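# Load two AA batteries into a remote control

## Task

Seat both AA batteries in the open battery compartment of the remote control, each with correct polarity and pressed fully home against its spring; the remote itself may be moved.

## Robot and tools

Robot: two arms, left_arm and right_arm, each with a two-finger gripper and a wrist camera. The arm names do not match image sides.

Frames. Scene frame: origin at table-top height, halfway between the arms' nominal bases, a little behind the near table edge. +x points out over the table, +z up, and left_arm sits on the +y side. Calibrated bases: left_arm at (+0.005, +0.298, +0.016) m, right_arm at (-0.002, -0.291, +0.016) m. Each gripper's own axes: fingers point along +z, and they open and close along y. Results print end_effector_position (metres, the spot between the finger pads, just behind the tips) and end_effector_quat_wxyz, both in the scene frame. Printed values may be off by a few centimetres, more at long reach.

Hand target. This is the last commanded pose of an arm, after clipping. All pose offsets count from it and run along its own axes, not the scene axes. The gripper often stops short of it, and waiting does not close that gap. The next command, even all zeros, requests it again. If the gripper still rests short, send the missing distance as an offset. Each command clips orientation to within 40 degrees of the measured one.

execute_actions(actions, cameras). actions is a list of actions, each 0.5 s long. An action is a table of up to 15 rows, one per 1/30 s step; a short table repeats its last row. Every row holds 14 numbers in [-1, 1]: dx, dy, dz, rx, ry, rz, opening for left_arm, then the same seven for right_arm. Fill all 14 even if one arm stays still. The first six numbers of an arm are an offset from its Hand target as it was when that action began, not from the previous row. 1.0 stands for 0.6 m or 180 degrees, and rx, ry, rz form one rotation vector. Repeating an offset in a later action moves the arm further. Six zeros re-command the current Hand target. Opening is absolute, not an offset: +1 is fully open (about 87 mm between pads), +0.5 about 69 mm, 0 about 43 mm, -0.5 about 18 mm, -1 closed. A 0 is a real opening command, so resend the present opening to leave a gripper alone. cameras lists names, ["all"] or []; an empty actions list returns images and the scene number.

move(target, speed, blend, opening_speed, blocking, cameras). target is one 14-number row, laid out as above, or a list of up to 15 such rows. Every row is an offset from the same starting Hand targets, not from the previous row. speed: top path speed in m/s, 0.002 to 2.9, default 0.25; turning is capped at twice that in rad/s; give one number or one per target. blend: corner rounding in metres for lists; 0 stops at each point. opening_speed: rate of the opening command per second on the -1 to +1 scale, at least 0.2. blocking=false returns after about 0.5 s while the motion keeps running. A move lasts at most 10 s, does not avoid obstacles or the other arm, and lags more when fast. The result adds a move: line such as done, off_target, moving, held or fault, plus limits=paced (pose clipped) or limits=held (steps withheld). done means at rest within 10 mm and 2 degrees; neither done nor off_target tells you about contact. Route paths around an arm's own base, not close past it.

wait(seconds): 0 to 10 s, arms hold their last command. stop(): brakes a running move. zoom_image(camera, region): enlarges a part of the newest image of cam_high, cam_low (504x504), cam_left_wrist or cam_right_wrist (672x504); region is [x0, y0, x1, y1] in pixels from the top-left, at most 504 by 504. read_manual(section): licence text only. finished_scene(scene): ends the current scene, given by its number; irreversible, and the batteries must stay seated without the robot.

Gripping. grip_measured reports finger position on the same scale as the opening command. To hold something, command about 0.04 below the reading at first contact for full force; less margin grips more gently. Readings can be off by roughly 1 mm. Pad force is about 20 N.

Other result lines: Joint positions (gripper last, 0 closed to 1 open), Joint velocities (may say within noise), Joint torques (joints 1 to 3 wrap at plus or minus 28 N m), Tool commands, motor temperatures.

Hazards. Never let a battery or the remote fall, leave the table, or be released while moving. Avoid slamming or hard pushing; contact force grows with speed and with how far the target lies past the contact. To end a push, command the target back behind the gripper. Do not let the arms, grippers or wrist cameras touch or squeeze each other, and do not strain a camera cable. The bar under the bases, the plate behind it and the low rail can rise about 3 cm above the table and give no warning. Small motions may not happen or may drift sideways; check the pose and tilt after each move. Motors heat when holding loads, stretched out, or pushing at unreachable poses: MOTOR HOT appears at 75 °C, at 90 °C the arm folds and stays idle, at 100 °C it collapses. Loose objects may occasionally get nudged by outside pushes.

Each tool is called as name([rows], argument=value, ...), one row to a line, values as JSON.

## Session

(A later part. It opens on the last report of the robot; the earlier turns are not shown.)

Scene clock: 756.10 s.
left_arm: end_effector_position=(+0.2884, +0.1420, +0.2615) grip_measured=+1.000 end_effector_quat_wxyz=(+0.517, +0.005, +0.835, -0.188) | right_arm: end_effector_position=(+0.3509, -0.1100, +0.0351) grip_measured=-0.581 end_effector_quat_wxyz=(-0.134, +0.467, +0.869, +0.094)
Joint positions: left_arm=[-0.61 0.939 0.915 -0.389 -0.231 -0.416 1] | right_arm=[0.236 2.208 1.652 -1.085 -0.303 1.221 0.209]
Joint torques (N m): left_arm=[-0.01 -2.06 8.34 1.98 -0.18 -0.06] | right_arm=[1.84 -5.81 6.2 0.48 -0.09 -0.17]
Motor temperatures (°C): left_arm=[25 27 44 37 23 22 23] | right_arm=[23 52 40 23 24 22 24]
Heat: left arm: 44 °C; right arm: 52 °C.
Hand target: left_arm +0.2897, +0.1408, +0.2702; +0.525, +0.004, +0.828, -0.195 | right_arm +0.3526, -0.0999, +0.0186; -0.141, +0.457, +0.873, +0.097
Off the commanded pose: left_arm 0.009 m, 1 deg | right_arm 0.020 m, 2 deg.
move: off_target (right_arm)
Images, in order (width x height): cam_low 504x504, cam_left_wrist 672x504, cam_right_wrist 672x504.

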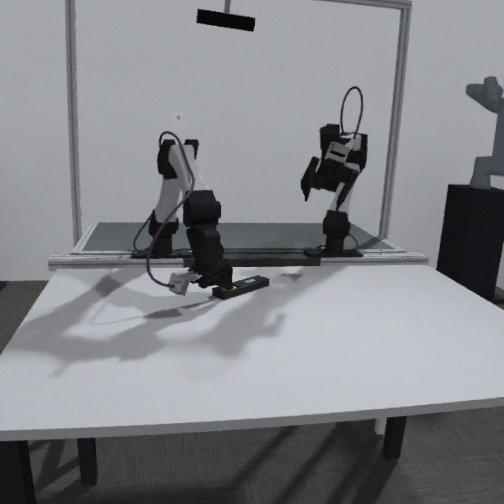

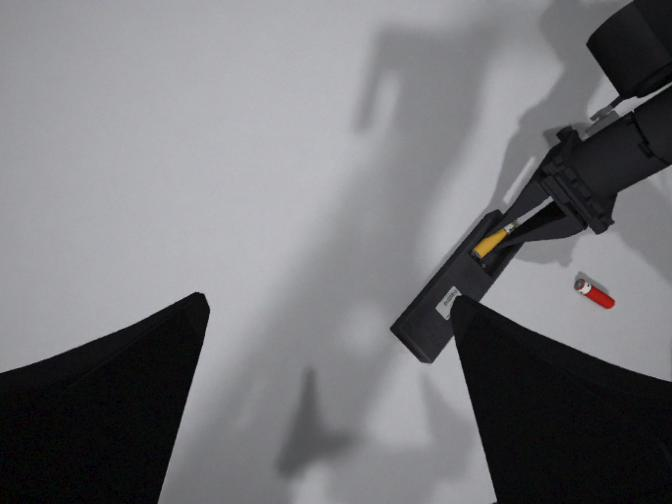

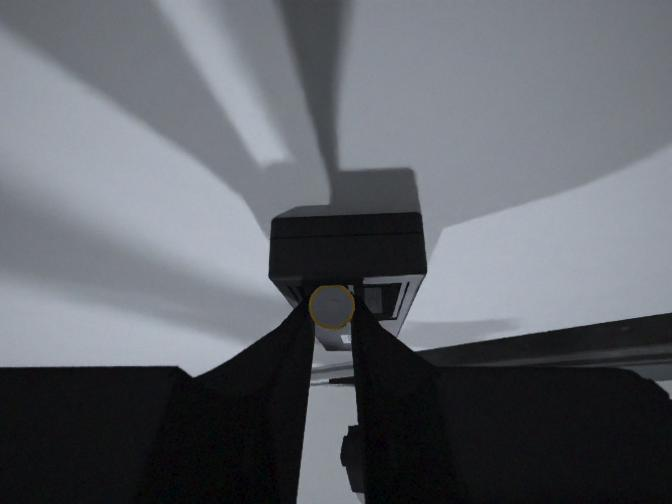

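move([
  [0,0,0,0,0,0,1,0.01,0,0.01,0,0.02,0,-0.75],
  [0,0,0,0,0,0,1,0.01,0,0.01,0,0.02,0,-0.4],
  [0,0,0,0,0,0,1,-0.006,0,-0.09,0,0,0,-0.4],
  [0,0,0,0,0,0,1,-0.025,0,-0.12,0,-0.10,0,-0.4],
], speed=0.06, cameras=["cam_right_wrist","cam_left_wrist","cam_low"])

zoom_image(camera="cam_right_wrist", region=[240, 180, 440, 380])

zoom_image(camera="cam_low", region=[180, 250, 280, 310])

zoom_image(camera="cam_left_wrist", region=[450, 150, 600, 280])

Scene clock: 774.37 s.
left_arm: end_effector_position=(+0.2884, +0.1420, +0.2615) grip_measured=+1.000 end_effector_quat_wxyz=(+0.517, +0.005, +0.835, -0.188) | right_arm: end_effector_position=(+0.3670, -0.1343, +0.0667) grip_measured=-0.400 end_effector_quat_wxyz=(-0.029, +0.464, +0.885, +0.012)
Joint positions: left_arm=[-0.61 0.939 0.915 -0.389 -0.231 -0.416 1] | right_arm=[0.276 2.161 1.785 -1.217 -0.041 1.252 0.3]
Joint torques (N m): left_arm=[-0.01 -2.04 8.34 1.98 -0.18 -0.06] | right_arm=[0.99 -13.07 5.59 0.34 0.35 0.05]
Heat: left arm: 44 °C; right arm: 50 °C.
Hand target: left_arm +0.2897, +0.1408, +0.2702; +0.525, +0.004, +0.828, -0.195 | right_arm +0.3720, -0.1330, +0.0812; -0.003, +0.467, +0.884, +0.024
Off the commanded pose: left_arm 0.009 m, 1 deg | right_arm 0.016 m, 3 deg.
move: off_target (right_arm); target 2's new opening was sent with right_arm's hand 0.020 m and 1 deg from that target
Images, in order (width x height): cam_low 504x504, cam_left_wrist 672x504, cam_right_wrist 672x504.

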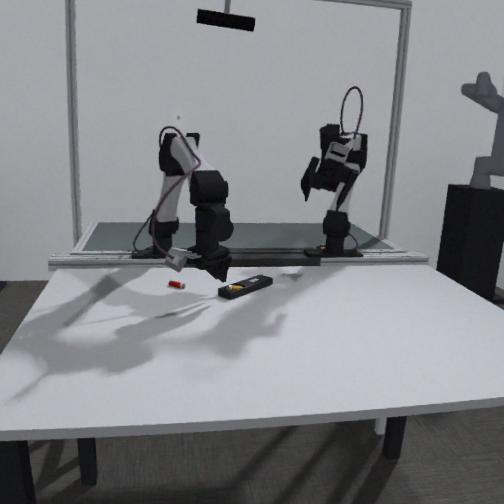

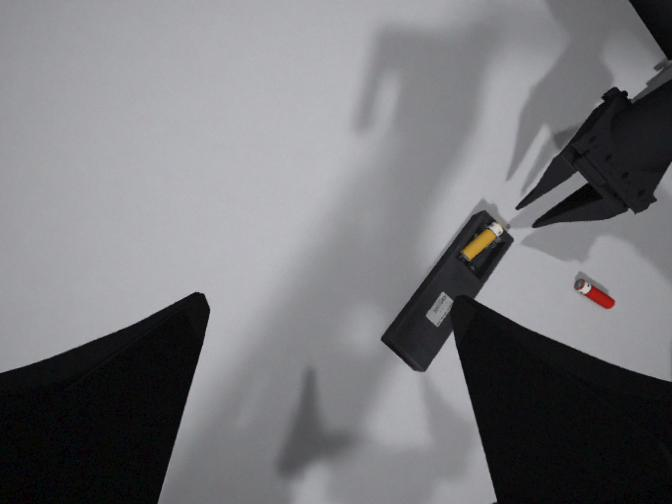

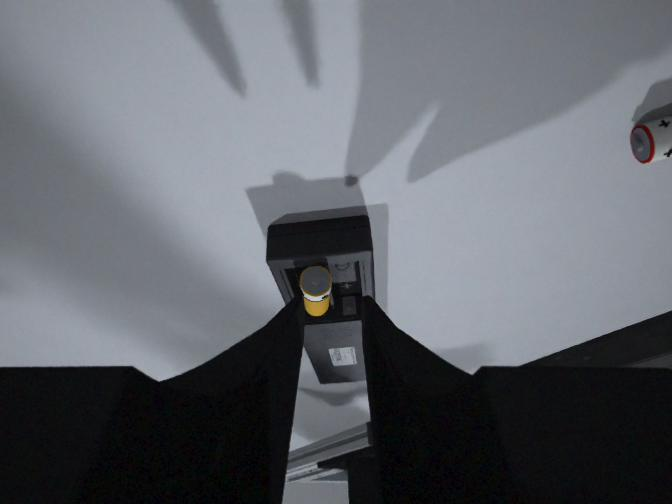

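Scaled by 2.520.

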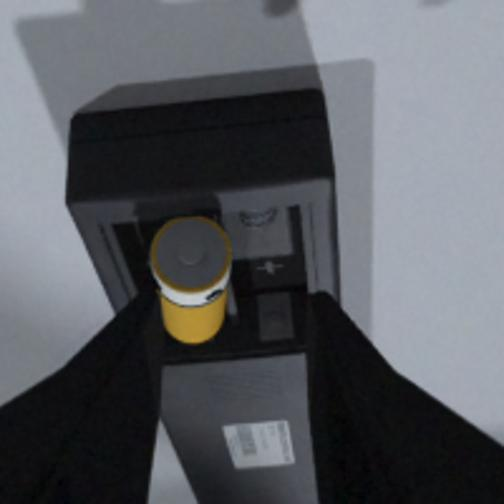

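Scaled by 5.040.

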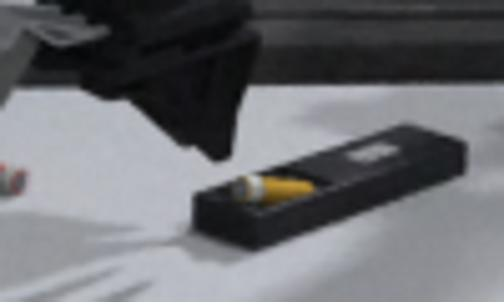

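Scaled by 3.360.

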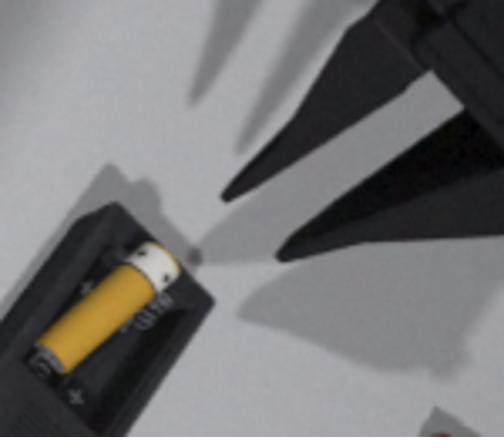

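move([
  [0,0,0,0,0,0,1,0.070,0.011,0.035,0,0,-0.02,-0.4],
  [0,0,0,0,0,0,1,0.070,0.011,0.072,0,0,-0.02,-0.4],
  [0,0,0,0,0,0,1,0.070,0.011,0.072,0,0,-0.02,-0.65],
  [0,0,0,0,0,0,1,0.09,0.013,0.074,0,0,-0.033,-0.75],
], speed=0.06, opening_speed=0.6, cameras=["cam_right_wrist","cam_left_wrist","cam_low"])

zoom_image(camera="cam_right_wrist", region=[240, 180, 440, 380])

zoom_image(camera="cam_left_wrist", region=[430, 160, 580, 290])

Scene clock: 845.83 s.
left_arm: end_effector_position=(+0.2884, +0.1420, +0.2615) grip_measured=+1.000 end_effector_quat_wxyz=(+0.517, +0.005, +0.835, -0.188) | right_arm: end_effector_position=(+0.3494, -0.0864, +0.0372) grip_measured=-0.581 end_effector_quat_wxyz=(-0.010, +0.426, +0.904, +0.021)
Joint positions: left_arm=[-0.61 0.939 0.915 -0.389 -0.231 -0.416 1] | right_arm=[0.407 2.16 1.664 -1.057 -0.025 1.299 0.21]
Joint torques (N m): left_arm=[-0.02 -2.07 8.28 1.99 -0.18 -0.05] | right_arm=[1.62 -10.29 5.26 0.41 0.3 -0.09]
Motor temperatures (°C): left_arm=[25 27 44 37 23 22 23] | right_arm=[23 58 38 23 24 22 24]
Heat: left arm: 44 °C; right arm: 58 °C.
Hand target: left_arm +0.2897, +0.1408, +0.2702; +0.525, +0.004, +0.828, -0.195 | right_arm +0.3488, -0.0819, +0.0388; -0.002, +0.420, +0.907, +0.025
Off the commanded pose: left_arm 0.009 m, 1 deg | right_arm 0.005 m, 1 deg.
move: done
Images, in order (width x height): cam_low 504x504, cam_left_wrist 672x504, cam_right_wrist 672x504.

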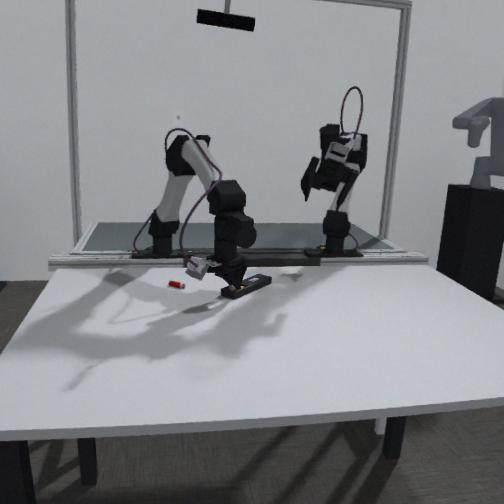

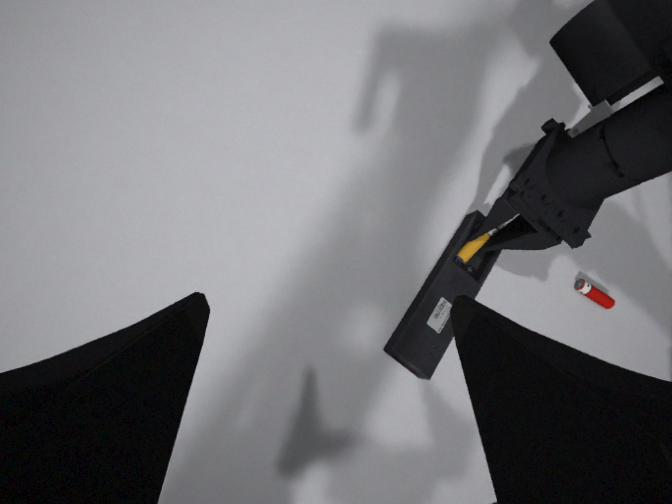

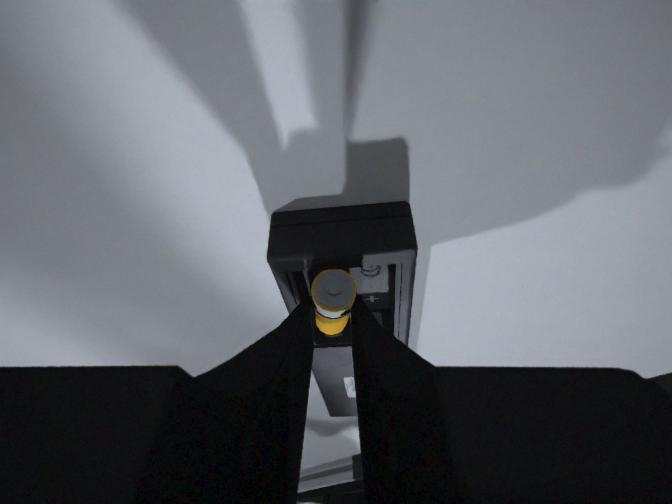

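Scaled by 2.520.

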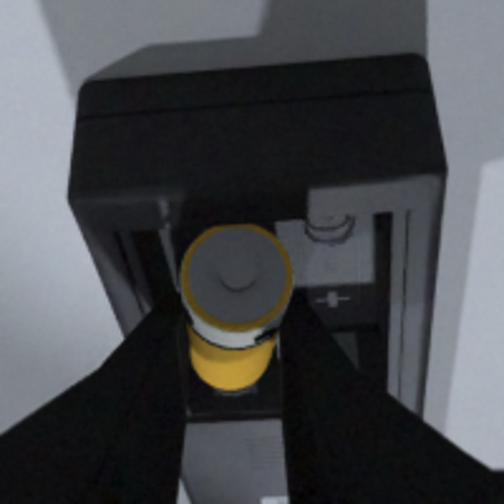

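Scaled by 3.360.

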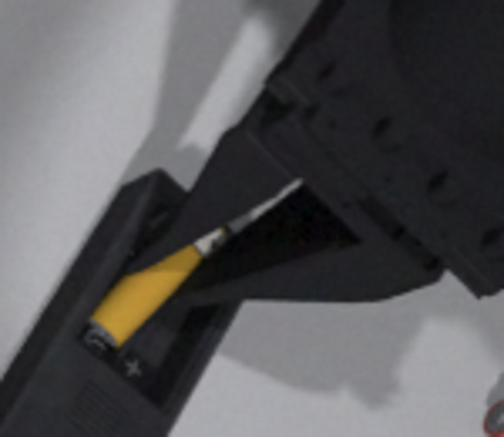

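move([
  [0,0,0,0,0,0,1,0.006,0.012,-0.01,0,0,-0.028,-0.75],
  [0,0,0,0,0,0,1,0.01,0.012,0.03,0,0,-0.028,-0.75],
], speed=0.05, cameras=["cam_right_wrist","cam_left_wrist","cam_low"])

zoom_image(camera="cam_right_wrist", region=[240, 180, 440, 380])

zoom_image(camera="cam_left_wrist", region=[430, 160, 580, 290])

Scene clock: 867.00 s.
left_arm: end_effector_position=(+0.2884, +0.1420, +0.2615) grip_measured=+1.000 end_effector_quat_wxyz=(+0.517, +0.005, +0.835, -0.188) | right_arm: end_effector_position=(+0.3488, -0.0777, +0.0367) grip_measured=-0.581 end_effector_quat_wxyz=(-0.006, +0.389, +0.921, +0.024)
Joint positions: left_arm=[-0.61 0.939 0.915 -0.389 -0.231 -0.416 1] | right_arm=[0.43 2.178 1.692 -1.058 -0.024 1.238 0.21]
Joint torques (N m): left_arm=[-0.05 -2.06 8.32 1.98 -0.17 -0.06] | right_arm=[1.55 -7.58 4.26 0.78 0.29 -0.15]
Motor temperatures (°C): left_arm=[25 27 44 37 23 22 23] | right_arm=[23 53 37 23 24 22 24]
Heat: left arm: 44 °C; right arm: 53 °C.
Hand target: left_arm +0.2897, +0.1408, +0.2702; +0.525, +0.004, +0.828, -0.195 | right_arm +0.3507, -0.0718, +0.0213; -0.001, +0.380, +0.925, +0.025
Off the commanded pose: left_arm 0.009 m, 1 deg | right_arm 0.017 m, 1 deg.
move: off_target (right_arm)
Images, in order (width x height): cam_low 504x504, cam_left_wrist 672x504, cam_right_wrist 672x504.

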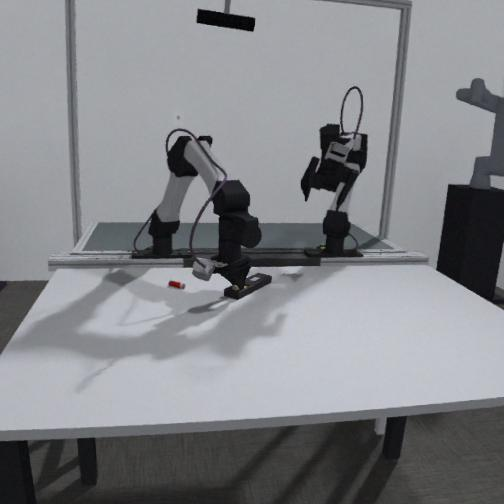

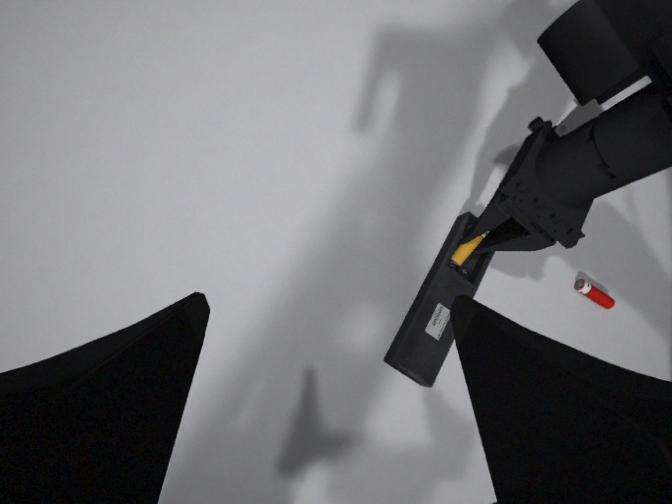

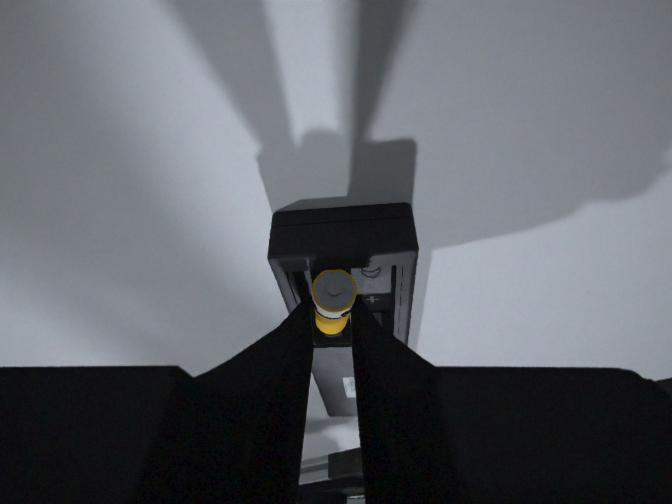

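Scaled by 2.520.

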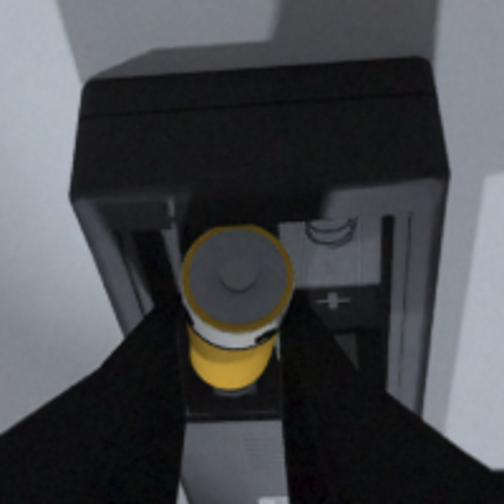

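Scaled by 3.360.

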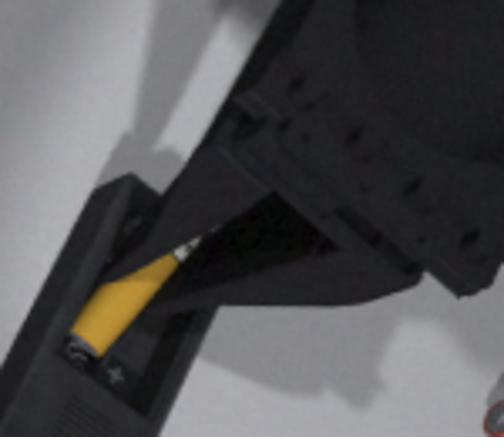

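move([
  [0,0,0,0,0,0,1,0.005,0,0.0,0,0,0,-0.42],
  [0,0,0,0,0,0,1,0.0,0,-0.05,0,0,0,-0.42],
  [0,0,0,0,0,0,1,0.0,0,-0.05,0,0,0,-0.74],
  [0,0,0,0,0,0,1,0.0,0,0.01,0,0,0,-0.74],
], speed=0.06, cameras=["cam_right_wrist","cam_left_wrist","cam_low"])

zoom_image(camera="cam_right_wrist", region=[240, 180, 440, 380])

zoom_image(camera="cam_left_wrist", region=[430, 160, 580, 290])

Scene clock: 888.93 s.
left_arm: end_effector_position=(+0.2884, +0.1420, +0.2615) grip_measured=+1.000 end_effector_quat_wxyz=(+0.517, +0.005, +0.835, -0.188) | right_arm: end_effector_position=(+0.3466, -0.0768, +0.0367) grip_measured=-0.592 end_effector_quat_wxyz=(-0.009, +0.385, +0.923, +0.021)
Joint positions: left_arm=[-0.61 0.939 0.915 -0.389 -0.231 -0.416 1] | right_arm=[0.434 2.181 1.696 -1.067 -0.024 1.235 0.204]
Joint torques (N m): left_arm=[-0.02 -2.06 8.31 1.99 -0.17 -0.06] | right_arm=[1.16 -7.19 2.65 0.99 0.29 -0.13]
Heat: left arm: 44 °C; right arm: 50 °C.
Hand target: left_arm +0.2897, +0.1408, +0.2702; +0.525, +0.004, +0.828, -0.195 | right_arm +0.3508, -0.0716, +0.0152; -0.001, +0.380, +0.925, +0.025
Off the commanded pose: left_arm 0.009 m, 1 deg | right_arm 0.022 m, 1 deg.
move: off_target (right_arm); target 3's new opening was sent with right_arm's hand 0.013 m and 2 deg from that target
Images, in order (width x height): cam_low 504x504, cam_left_wrist 672x504, cam_right_wrist 672x504.

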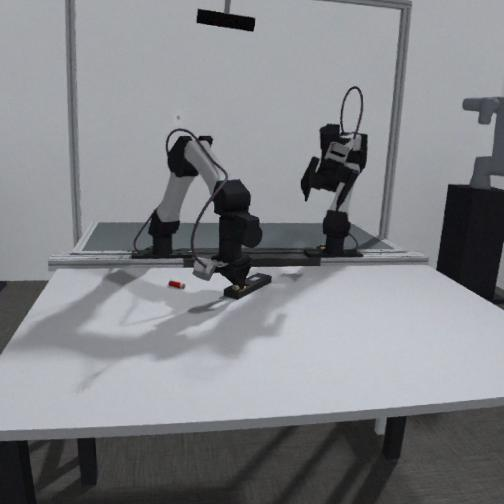

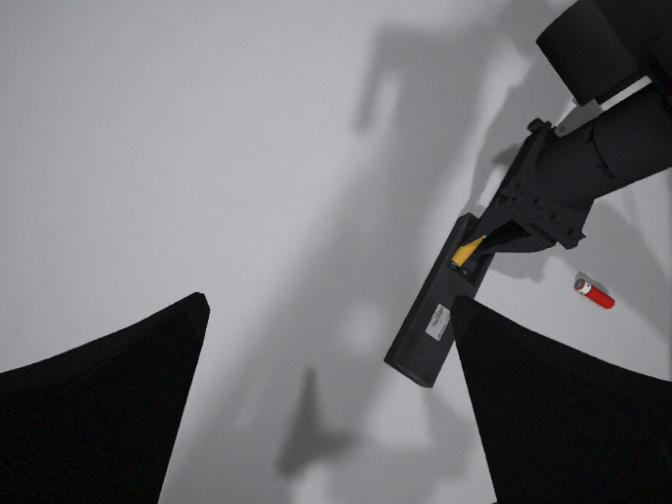

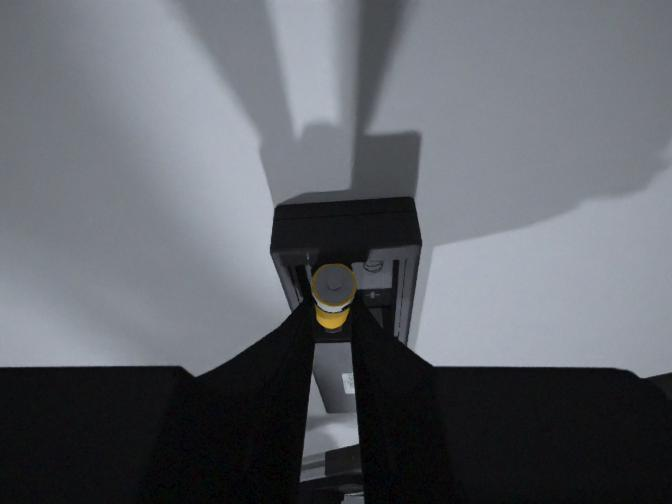

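Scaled by 2.520.

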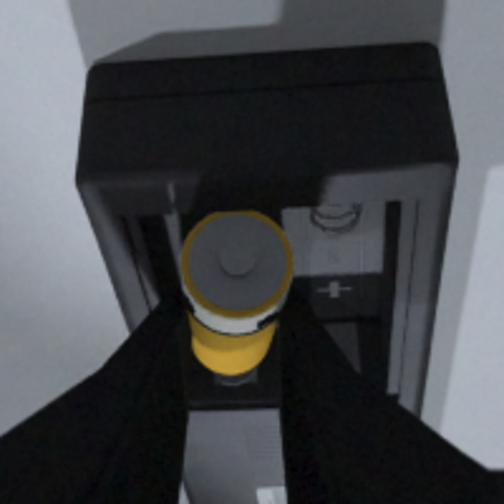

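Scaled by 3.360.

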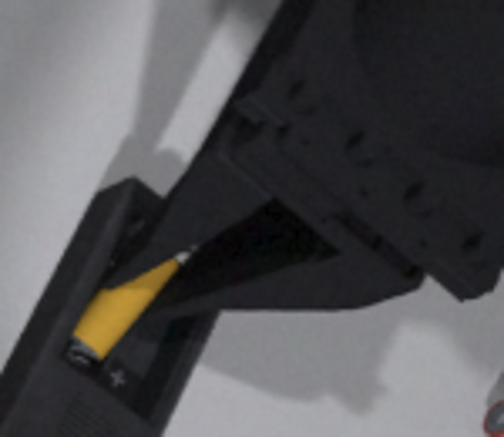

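move([
  [0,0,0,0,0,0,1,-0.005,-0.006,0.0,0,0,0,-0.45],
  [0,0,0,0,0,0,1,-0.005,-0.006,-0.09,0,0,0,-0.45],
  [0,0,0,0,0,0,1,-0.005,-0.006,-0.09,0,0,0,-0.88],
], speed=0.06, cameras=["cam_right_wrist"])

zoom_image(camera="cam_right_wrist", region=[240, 180, 440, 380])

Scene clock: 900.47 s.
left_arm: end_effector_position=(+0.2884, +0.1420, +0.2615) grip_measured=+1.000 end_effector_quat_wxyz=(+0.517, +0.005, +0.835, -0.188) | right_arm: end_effector_position=(+0.3404, -0.0805, +0.0496) grip_measured=-0.880 end_effector_quat_wxyz=(-0.024, +0.380, +0.925, +0.011)
Joint positions: left_arm=[-0.61 0.939 0.915 -0.389 -0.231 -0.416 1] | right_arm=[0.429 2.177 1.738 -1.148 -0.034 1.219 0.06]
Joint torques (N m): left_arm=[-0.01 -2.1 8.31 1.99 -0.19 -0.06] | right_arm=[0.5 -12.15 9.17 0.1 0.37 -0.06]
Heat: left arm: 44 °C; right arm: 50 °C.
Hand target: left_arm +0.2897, +0.1408, +0.2702; +0.525, +0.004, +0.828, -0.195 | right_arm +0.3495, -0.0787, +0.0690; -0.001, +0.380, +0.925, +0.025
Off the commanded pose: left_arm 0.009 m, 1 deg | right_arm 0.021 m, 3 deg.
move: off_target (right_arm); target 3's new opening was sent with right_arm's hand 0.021 m and 3 deg from that target
Images, in order (width x height): cam_right_wrist 672x504.

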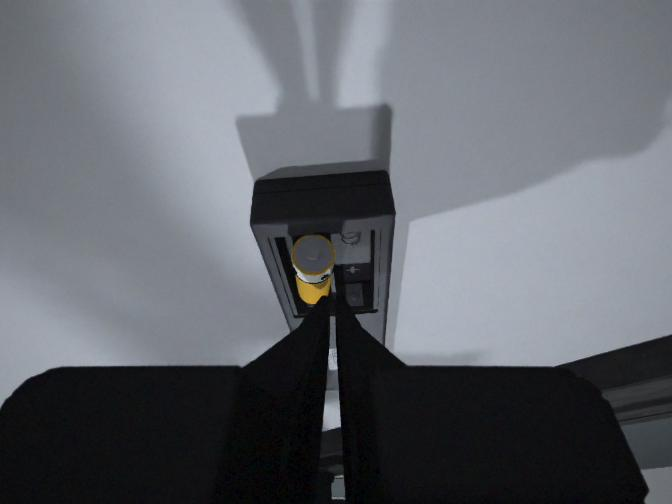

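Scaled by 2.520.

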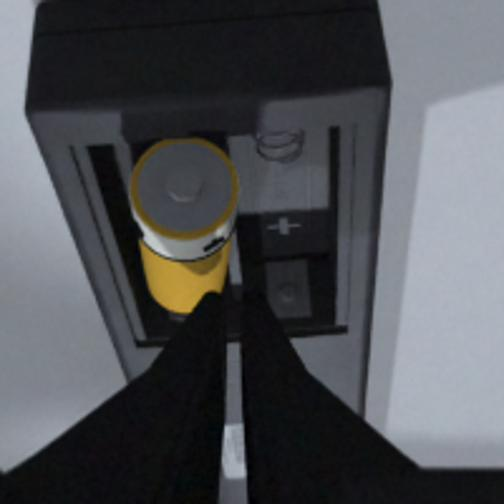

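move([
  [0,0,0,0,0,0,1,0.003,0.002,0.03,0,0,0,-0.88],
], speed=0.06, cameras=["cam_right_wrist"])

zoom_image(camera="cam_right_wrist", region=[240, 180, 440, 380])

Scene clock: 926.17 s.
left_arm: end_effector_position=(+0.2884, +0.1420, +0.2615) grip_measured=+1.000 end_effector_quat_wxyz=(+0.517, +0.005, +0.835, -0.188) | right_arm: end_effector_position=(+0.3469, -0.0774, +0.0492) grip_measured=-0.880 end_effector_quat_wxyz=(-0.014, +0.380, +0.925, +0.022)
Joint positions: left_arm=[-0.61 0.939 0.915 -0.389 -0.231 -0.416 1] | right_arm=[0.429 2.177 1.738 -1.119 -0.034 1.219 0.06]
Joint torques (N m): left_arm=[-0.03 -2.09 8.27 1.97 -0.18 -0.06] | right_arm=[1.03 -10.61 5.41 0.46 0.37 -0.01]
Heat: left arm: 44 °C; right arm: 52 °C.
Hand target: left_arm +0.2897, +0.1408, +0.2702; +0.525, +0.004, +0.828, -0.195 | right_arm +0.3493, -0.0757, +0.0511; -0.001, +0.380, +0.925, +0.025
Off the commanded pose: left_arm 0.009 m, 1 deg | right_arm 0.004 m, 2 deg.
move: done
Images, in order (width x height): cam_right_wrist 672x504.

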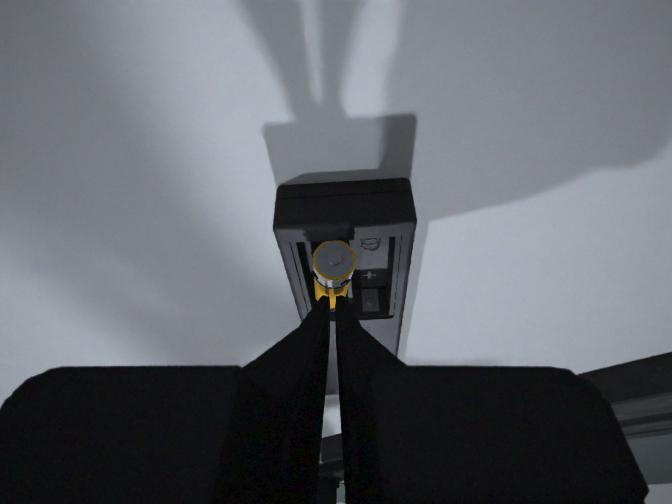

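Scaled by 2.520.

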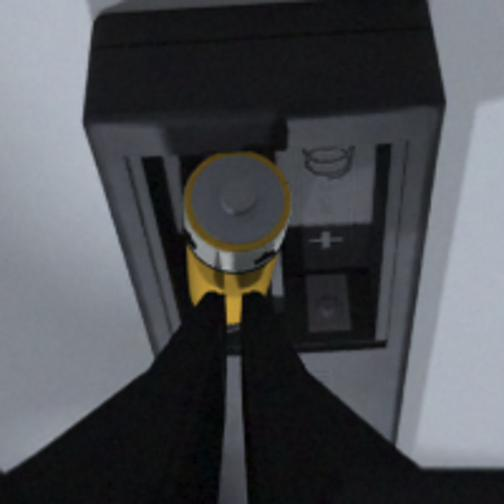

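move([
  [0,0,0,0,0,0,1,-0.008,0,0.0,0,0,0,-0.88],
  [0,0,0,0,0,0,1,-0.008,0,0.075,0,0,0,-0.88],
], speed=0.05, cameras=["cam_right_wrist","cam_left_wrist","cam_low"])

zoom_image(camera="cam_right_wrist", region=[240, 180, 440, 380])

zoom_image(camera="cam_low", region=[180, 250, 280, 310])

Scene clock: 936.40 s.
left_arm: end_effector_position=(+0.2884, +0.1420, +0.2615) grip_measured=+1.000 end_effector_quat_wxyz=(+0.517, +0.005, +0.835, -0.188) | right_arm: end_effector_position=(+0.3549, -0.0685, +0.0386) grip_measured=-0.880 end_effector_quat_wxyz=(-0.006, +0.380, +0.923, +0.059)
Joint positions: left_arm=[-0.61 0.939 0.915 -0.389 -0.231 -0.416 1] | right_arm=[0.424 2.167 1.673 -0.998 -0.071 1.219 0.06]
Joint torques (N m): left_arm=[-0.01 -2.04 8.34 1.98 -0.17 -0.06] | right_arm=[0.65 -5.53 2.96 0.75 0.72 -0.12]
Heat: left arm: 44 °C; right arm: 52 °C.
Hand target: left_arm +0.2897, +0.1408, +0.2702; +0.525, +0.004, +0.828, -0.195 | right_arm +0.3534, -0.0770, +0.0060; -0.001, +0.380, +0.925, +0.025
Off the commanded pose: left_arm 0.009 m, 1 deg | right_arm 0.034 m, 4 deg.
move: off_target (right_arm)
Images, in order (width x height): cam_low 504x504, cam_left_wrist 672x504, cam_right_wrist 672x504.

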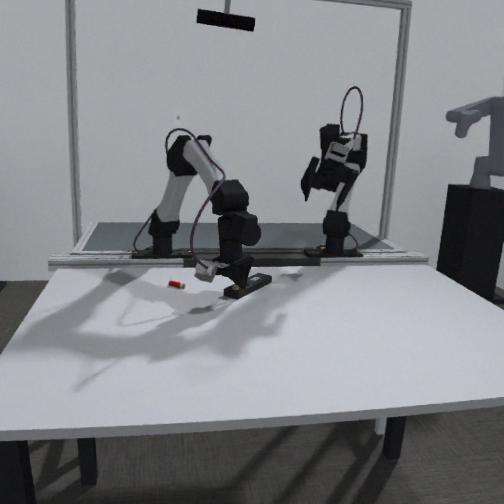

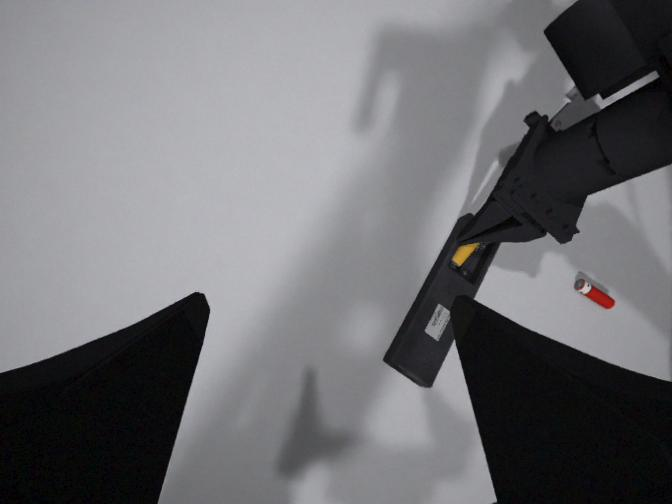

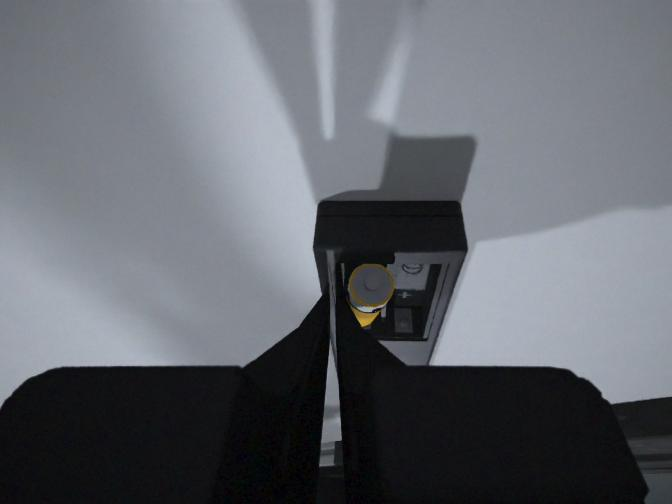

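Scaled by 2.520.

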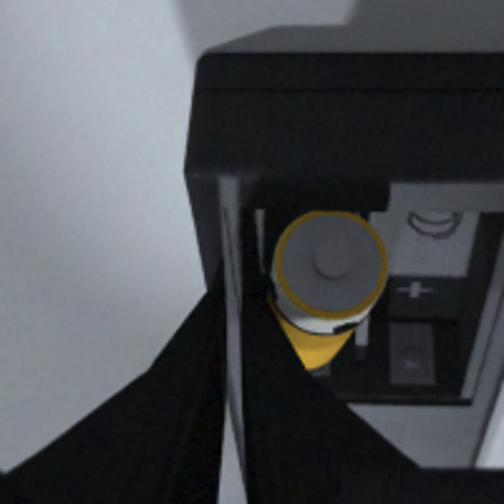

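Scaled by 5.040.

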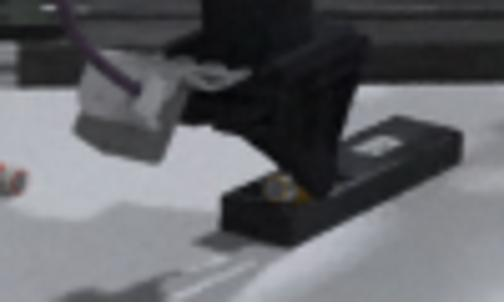

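move([
  [0,0,0,0,0,0,1,0,0.005,-0.1,0,0,0,-1],
  [0,0,0,0,0,0,1,-0.004,-0.03,-0.1,0,0,0,-1],
  [0,0,0,0,0,0,1,-0.004,-0.03,-0.055,0,0,0,-1],
], speed=0.07, cameras=["cam_right_wrist"])

zoom_image(camera="cam_right_wrist", region=[240, 180, 440, 380])

Scene clock: 971.37 s.
left_arm: end_effector_position=(+0.2884, +0.1420, +0.2615) grip_measured=+1.000 end_effector_quat_wxyz=(+0.517, +0.005, +0.835, -0.188) | right_arm: end_effector_position=(+0.3369, -0.0919, +0.0361) grip_measured=-0.970 end_effector_quat_wxyz=(-0.018, +0.383, +0.923, +0.019)
Joint positions: left_arm=[-0.61 0.939 0.915 -0.389 -0.231 -0.416 1] | right_arm=[0.407 2.137 1.622 -1.051 -0.034 1.203 0.015]
Joint torques (N m): left_arm=[-0.03 -2.07 8.34 1.99 -0.18 -0.05] | right_arm=[0.23 -10.47 5.08 0.49 0.37 -0.17]
Motor temperatures (°C): left_arm=[25 26 44 37 23 22 23] | right_arm=[23 48 36 23 24 22 24]
Heat: left arm: 44 °C; right arm: 48 °C.
Hand target: left_arm +0.2897, +0.1408, +0.2702; +0.525, +0.004, +0.828, -0.195 | right_arm +0.3420, -0.0930, +0.0382; -0.001, +0.380, +0.925, +0.025
Off the commanded pose: left_arm 0.009 m, 1 deg | right_arm 0.006 m, 2 deg.
move: done
Images, in order (width x height): cam_right_wrist 672x504.

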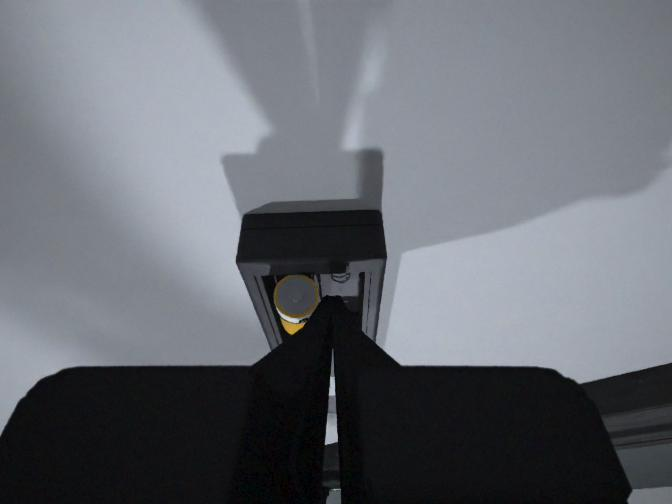

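Scaled by 2.520.

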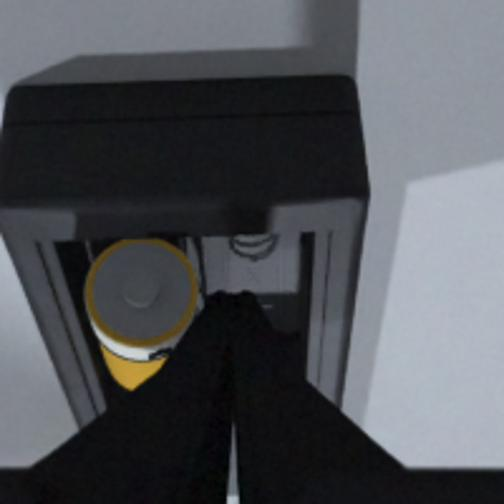

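move([
  [0,0,0,0,0,0,1,0,0.013,0.008,0,0,0,-1],
  [0,0,0,0,0,0,1,0,-0.004,0,0,0,0,-1],
  [0,0,0,0,0,0,1,0,-0.004,-0.055,0,0,0,-1],
], speed=0.05, cameras=["cam_right_wrist","cam_low","cam_left_wrist"])

zoom_image(camera="cam_right_wrist", region=[220, 180, 420, 360])

zoom_image(camera="cam_left_wrist", region=[430, 180, 550, 290])

zoom_image(camera="cam_low", region=[190, 250, 290, 310])

Scene clock: 982.03 s.
left_arm: end_effector_position=(+0.2884, +0.1420, +0.2615) grip_measured=+1.000 end_effector_quat_wxyz=(+0.517, +0.005, +0.835, -0.188) | right_arm: end_effector_position=(+0.3294, -0.0955, +0.0498) grip_measured=-0.970 end_effector_quat_wxyz=(-0.027, +0.382, +0.924, +0.010)
Joint positions: left_arm=[-0.61 0.939 0.915 -0.389 -0.231 -0.416 1] | right_arm=[0.407 2.118 1.645 -1.121 -0.034 1.201 0.015]
Joint torques (N m): left_arm=[-0.02 -2.1 8.28 1.98 -0.18 -0.04] | right_arm=[-0.1 -12.3 8.98 0.11 0.37 -0.18]
Heat: left arm: 44 °C; right arm: 49 °C.
Hand target: left_arm +0.2897, +0.1408, +0.2702; +0.525, +0.004, +0.828, -0.195 | right_arm +0.3397, -0.0963, +0.0709; -0.001, +0.380, +0.925, +0.025
Off the commanded pose: left_arm 0.009 m, 1 deg | right_arm 0.024 m, 3 deg.
move: off_target (right_arm)
Images, in order (width x height): cam_low 504x504, cam_left_wrist 672x504, cam_right_wrist 672x504.

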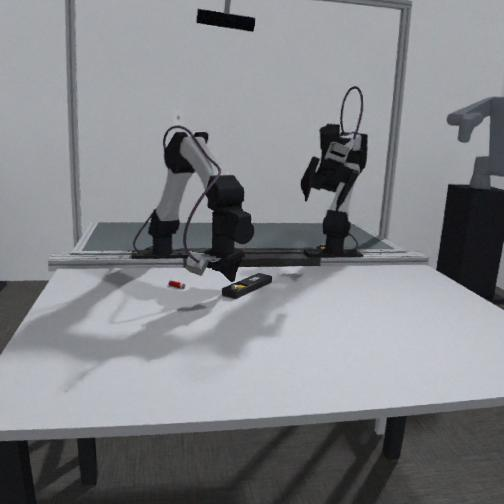

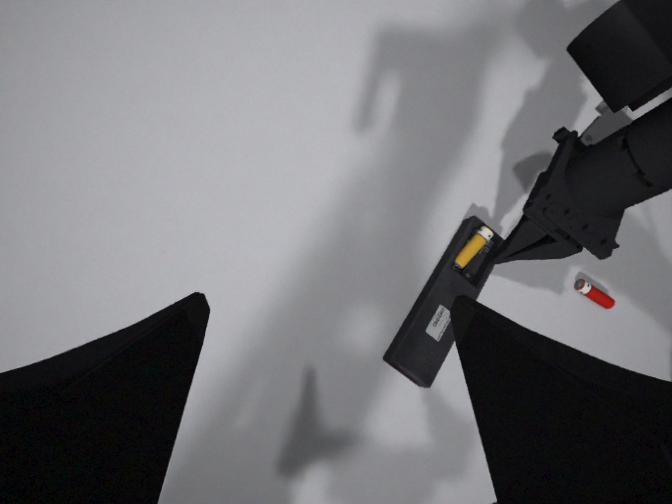

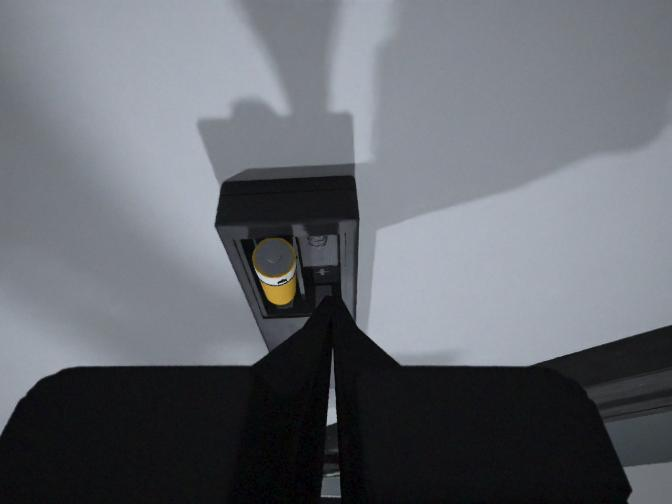

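Scaled by 2.520.

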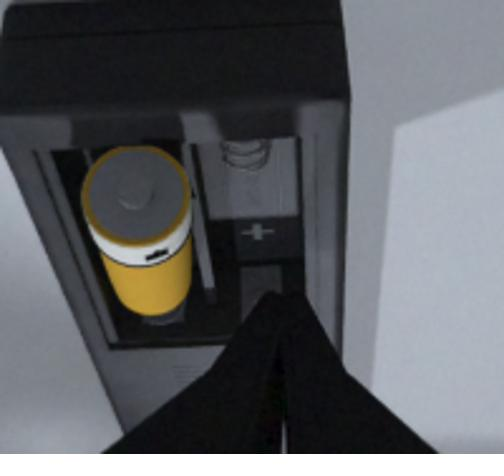

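Scaled by 4.200.

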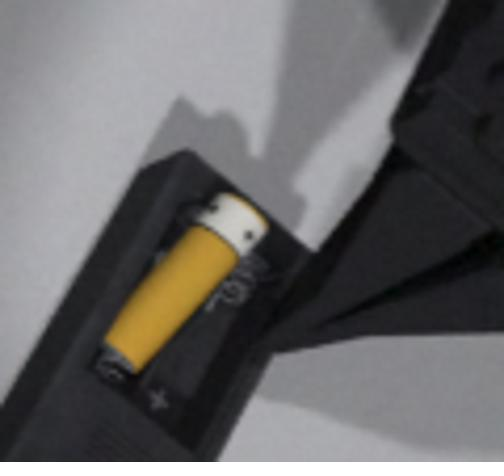

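Scaled by 5.040.

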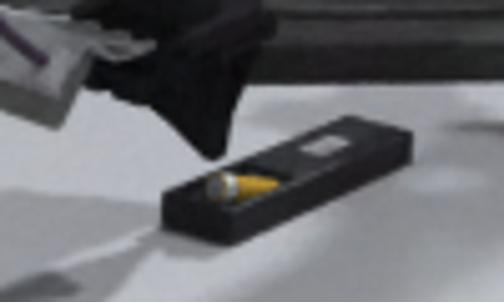

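move([
  [0,0,0,0,0,0,1,0.009,0.028,0.0,0,0,0,-0.85],
  [0,0,0,0,0,0,1,0.009,0.028,0.033,0,0,0,-0.85],
], speed=0.05, cameras=["cam_right_wrist"])

zoom_image(camera="cam_right_wrist", region=[220, 180, 420, 360])

Scene clock: 998.17 s.
left_arm: end_effector_position=(+0.2884, +0.1420, +0.2615) grip_measured=+1.000 end_effector_quat_wxyz=(+0.517, +0.005, +0.835, -0.188) | right_arm: end_effector_position=(+0.3469, -0.0803, +0.0580) grip_measured=-0.850 end_effector_quat_wxyz=(-0.007, +0.377, +0.926, +0.030)
Joint positions: left_arm=[-0.61 0.939 0.915 -0.389 -0.231 -0.416 1] | right_arm=[0.424 2.145 1.724 -1.116 -0.034 1.207 0.075]
Joint torques (N m): left_arm=[0.01 -2.04 8.28 1.98 -0.18 -0.06] | right_arm=[0.91 -8.88 5.35 0.41 0.38 0.05]
Motor temperatures (°C): left_arm=[25 26 44 37 23 22 23] | right_arm=[23 56 38 23 24 22 24]
Heat: left arm: 44 °C; right arm: 56 °C.
Hand target: left_arm +0.2897, +0.1408, +0.2702; +0.525, +0.004, +0.828, -0.195 | right_arm +0.3480, -0.0796, +0.0521; -0.001, +0.380, +0.925, +0.025
Off the commanded pose: left_arm 0.009 m, 1 deg | right_arm 0.006 m, 1 deg.
move: done
Images, in order (width x height): cam_right_wrist 672x504.

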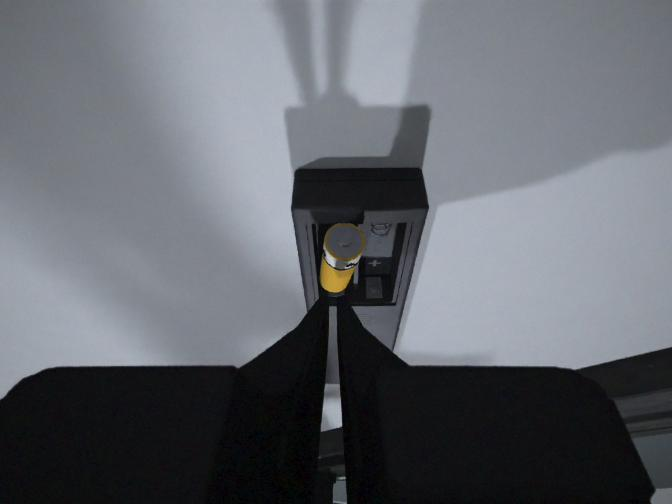

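Scaled by 2.520.

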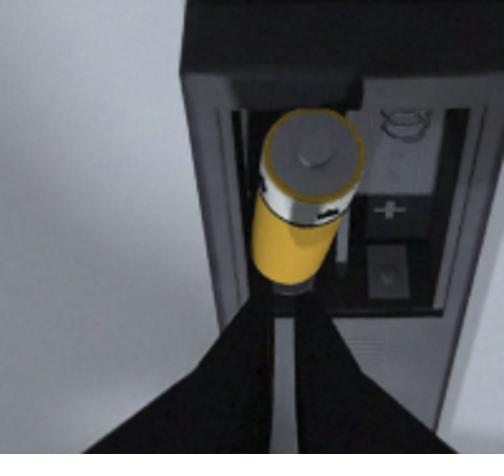

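move([
  [0,0,0,0,0,0,1,0.0,-0.005,0.0,0,0,0,-0.83],
  [0,0,0,0,0,0,1,0.0,-0.005,0.028,0,0,0,-0.83],
], speed=0.04, cameras=["cam_right_wrist"])

zoom_image(camera="cam_right_wrist", region=[240, 180, 440, 360])

Scene clock: 1022.70 s.
left_arm: end_effector_position=(+0.2884, +0.1420, +0.2615) grip_measured=+1.000 end_effector_quat_wxyz=(+0.517, +0.005, +0.835, -0.188) | right_arm: end_effector_position=(+0.3432, -0.0818, +0.0460) grip_measured=-0.830 end_effector_quat_wxyz=(-0.009, +0.377, +0.926, +0.028)
Joint positions: left_arm=[-0.61 0.939 0.915 -0.389 -0.231 -0.416 1] | right_arm=[0.424 2.145 1.675 -1.072 -0.034 1.207 0.085]
Joint torques (N m): left_arm=[-0.02 -2.09 8.31 1.98 -0.18 -0.05] | right_arm=[0.75 -8.31 4.38 0.65 0.37 0.03]
Heat: left arm: 44 °C; right arm: 53 °C.
Hand target: left_arm +0.2897, +0.1408, +0.2702; +0.525, +0.004, +0.828, -0.195 | right_arm +0.3462, -0.0810, +0.0351; -0.001, +0.380, +0.925, +0.025
Off the commanded pose: left_arm 0.009 m, 1 deg | right_arm 0.011 m, 1 deg.
move: off_target (right_arm)
Images, in order (width x height): cam_right_wrist 672x504.

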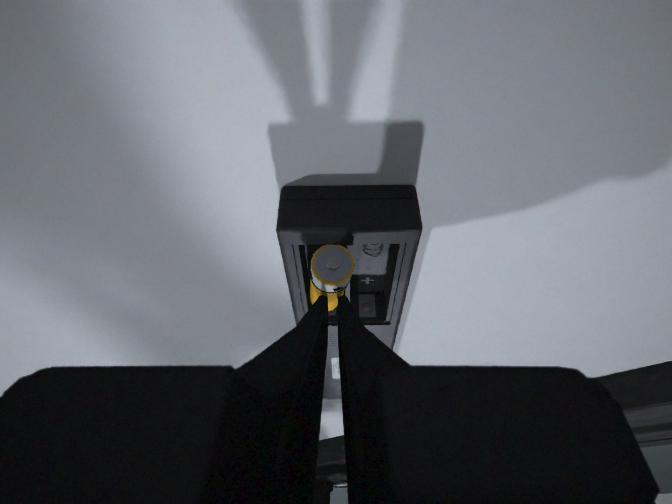

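Scaled by 2.520.

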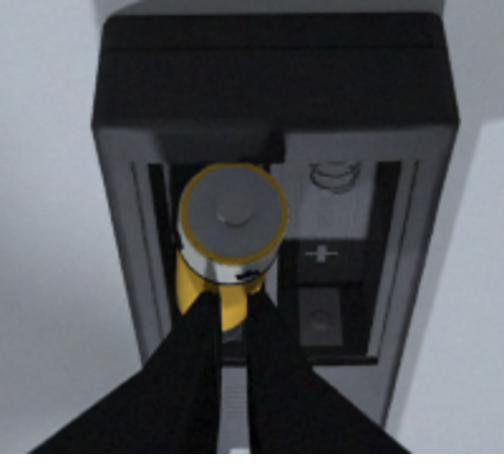

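move([
  [0,0,0,0,0,0,1,-0.003,0.003,0.02,0,0,0,-0.83],
  [0,0,0,0,0,0,1,-0.003,0.006,0.04,0,0,0,-0.83],
], speed=0.03, cameras=["cam_right_wrist"])

zoom_image(camera="cam_right_wrist", region=[240, 180, 440, 360])

Scene clock: 1034.13 s.
left_arm: end_effector_position=(+0.2884, +0.1420, +0.2615) grip_measured=+1.000 end_effector_quat_wxyz=(+0.517, +0.005, +0.835, -0.188) | right_arm: end_effector_position=(+0.3444, -0.0803, +0.0440) grip_measured=-0.830 end_effector_quat_wxyz=(-0.008, +0.377, +0.926, +0.033)
Joint positions: left_arm=[-0.61 0.939 0.915 -0.389 -0.231 -0.416 1] | right_arm=[0.424 2.145 1.666 -1.055 -0.039 1.207 0.085]
Joint torques (N m): left_arm=[-0.05 -2.07 8.29 1.98 -0.18 -0.05] | right_arm=[0.7 -5.26 2.26 1.14 0.42 0.02]
Motor temperatures (°C): left_arm=[25 26 44 37 23 22 23] | right_arm=[23 51 37 24 24 22 24]
Heat: left arm: 44 °C; right arm: 51 °C.
Hand target: left_arm +0.2897, +0.1408, +0.2702; +0.525, +0.004, +0.828, -0.195 | right_arm +0.3504, -0.0786, +0.0113; -0.001, +0.380, +0.925, +0.025
Off the commanded pose: left_arm 0.009 m, 1 deg | right_arm 0.033 m, 1 deg.
move: off_target (right_arm)
Images, in order (width x height): cam_right_wrist 672x504.

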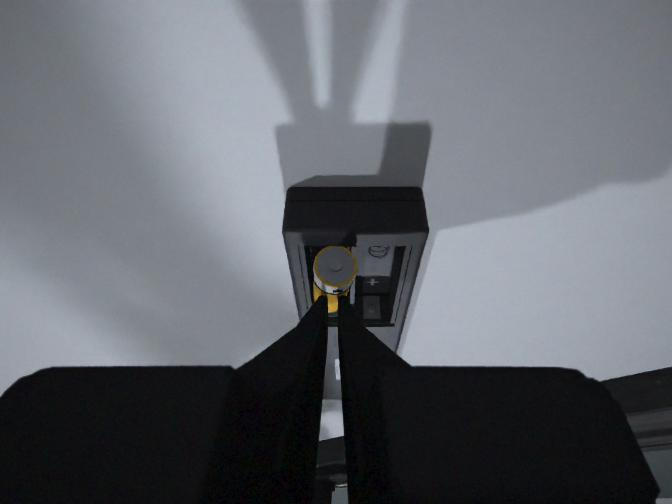

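Scaled by 2.520.

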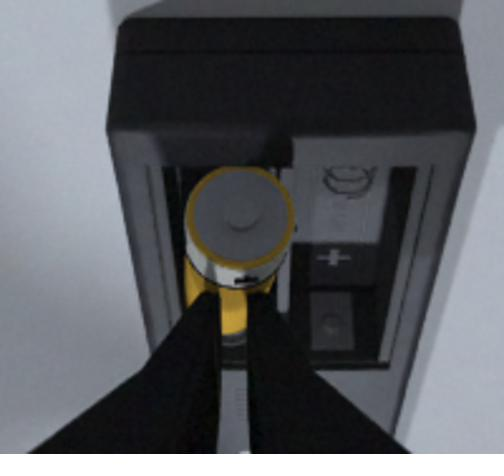

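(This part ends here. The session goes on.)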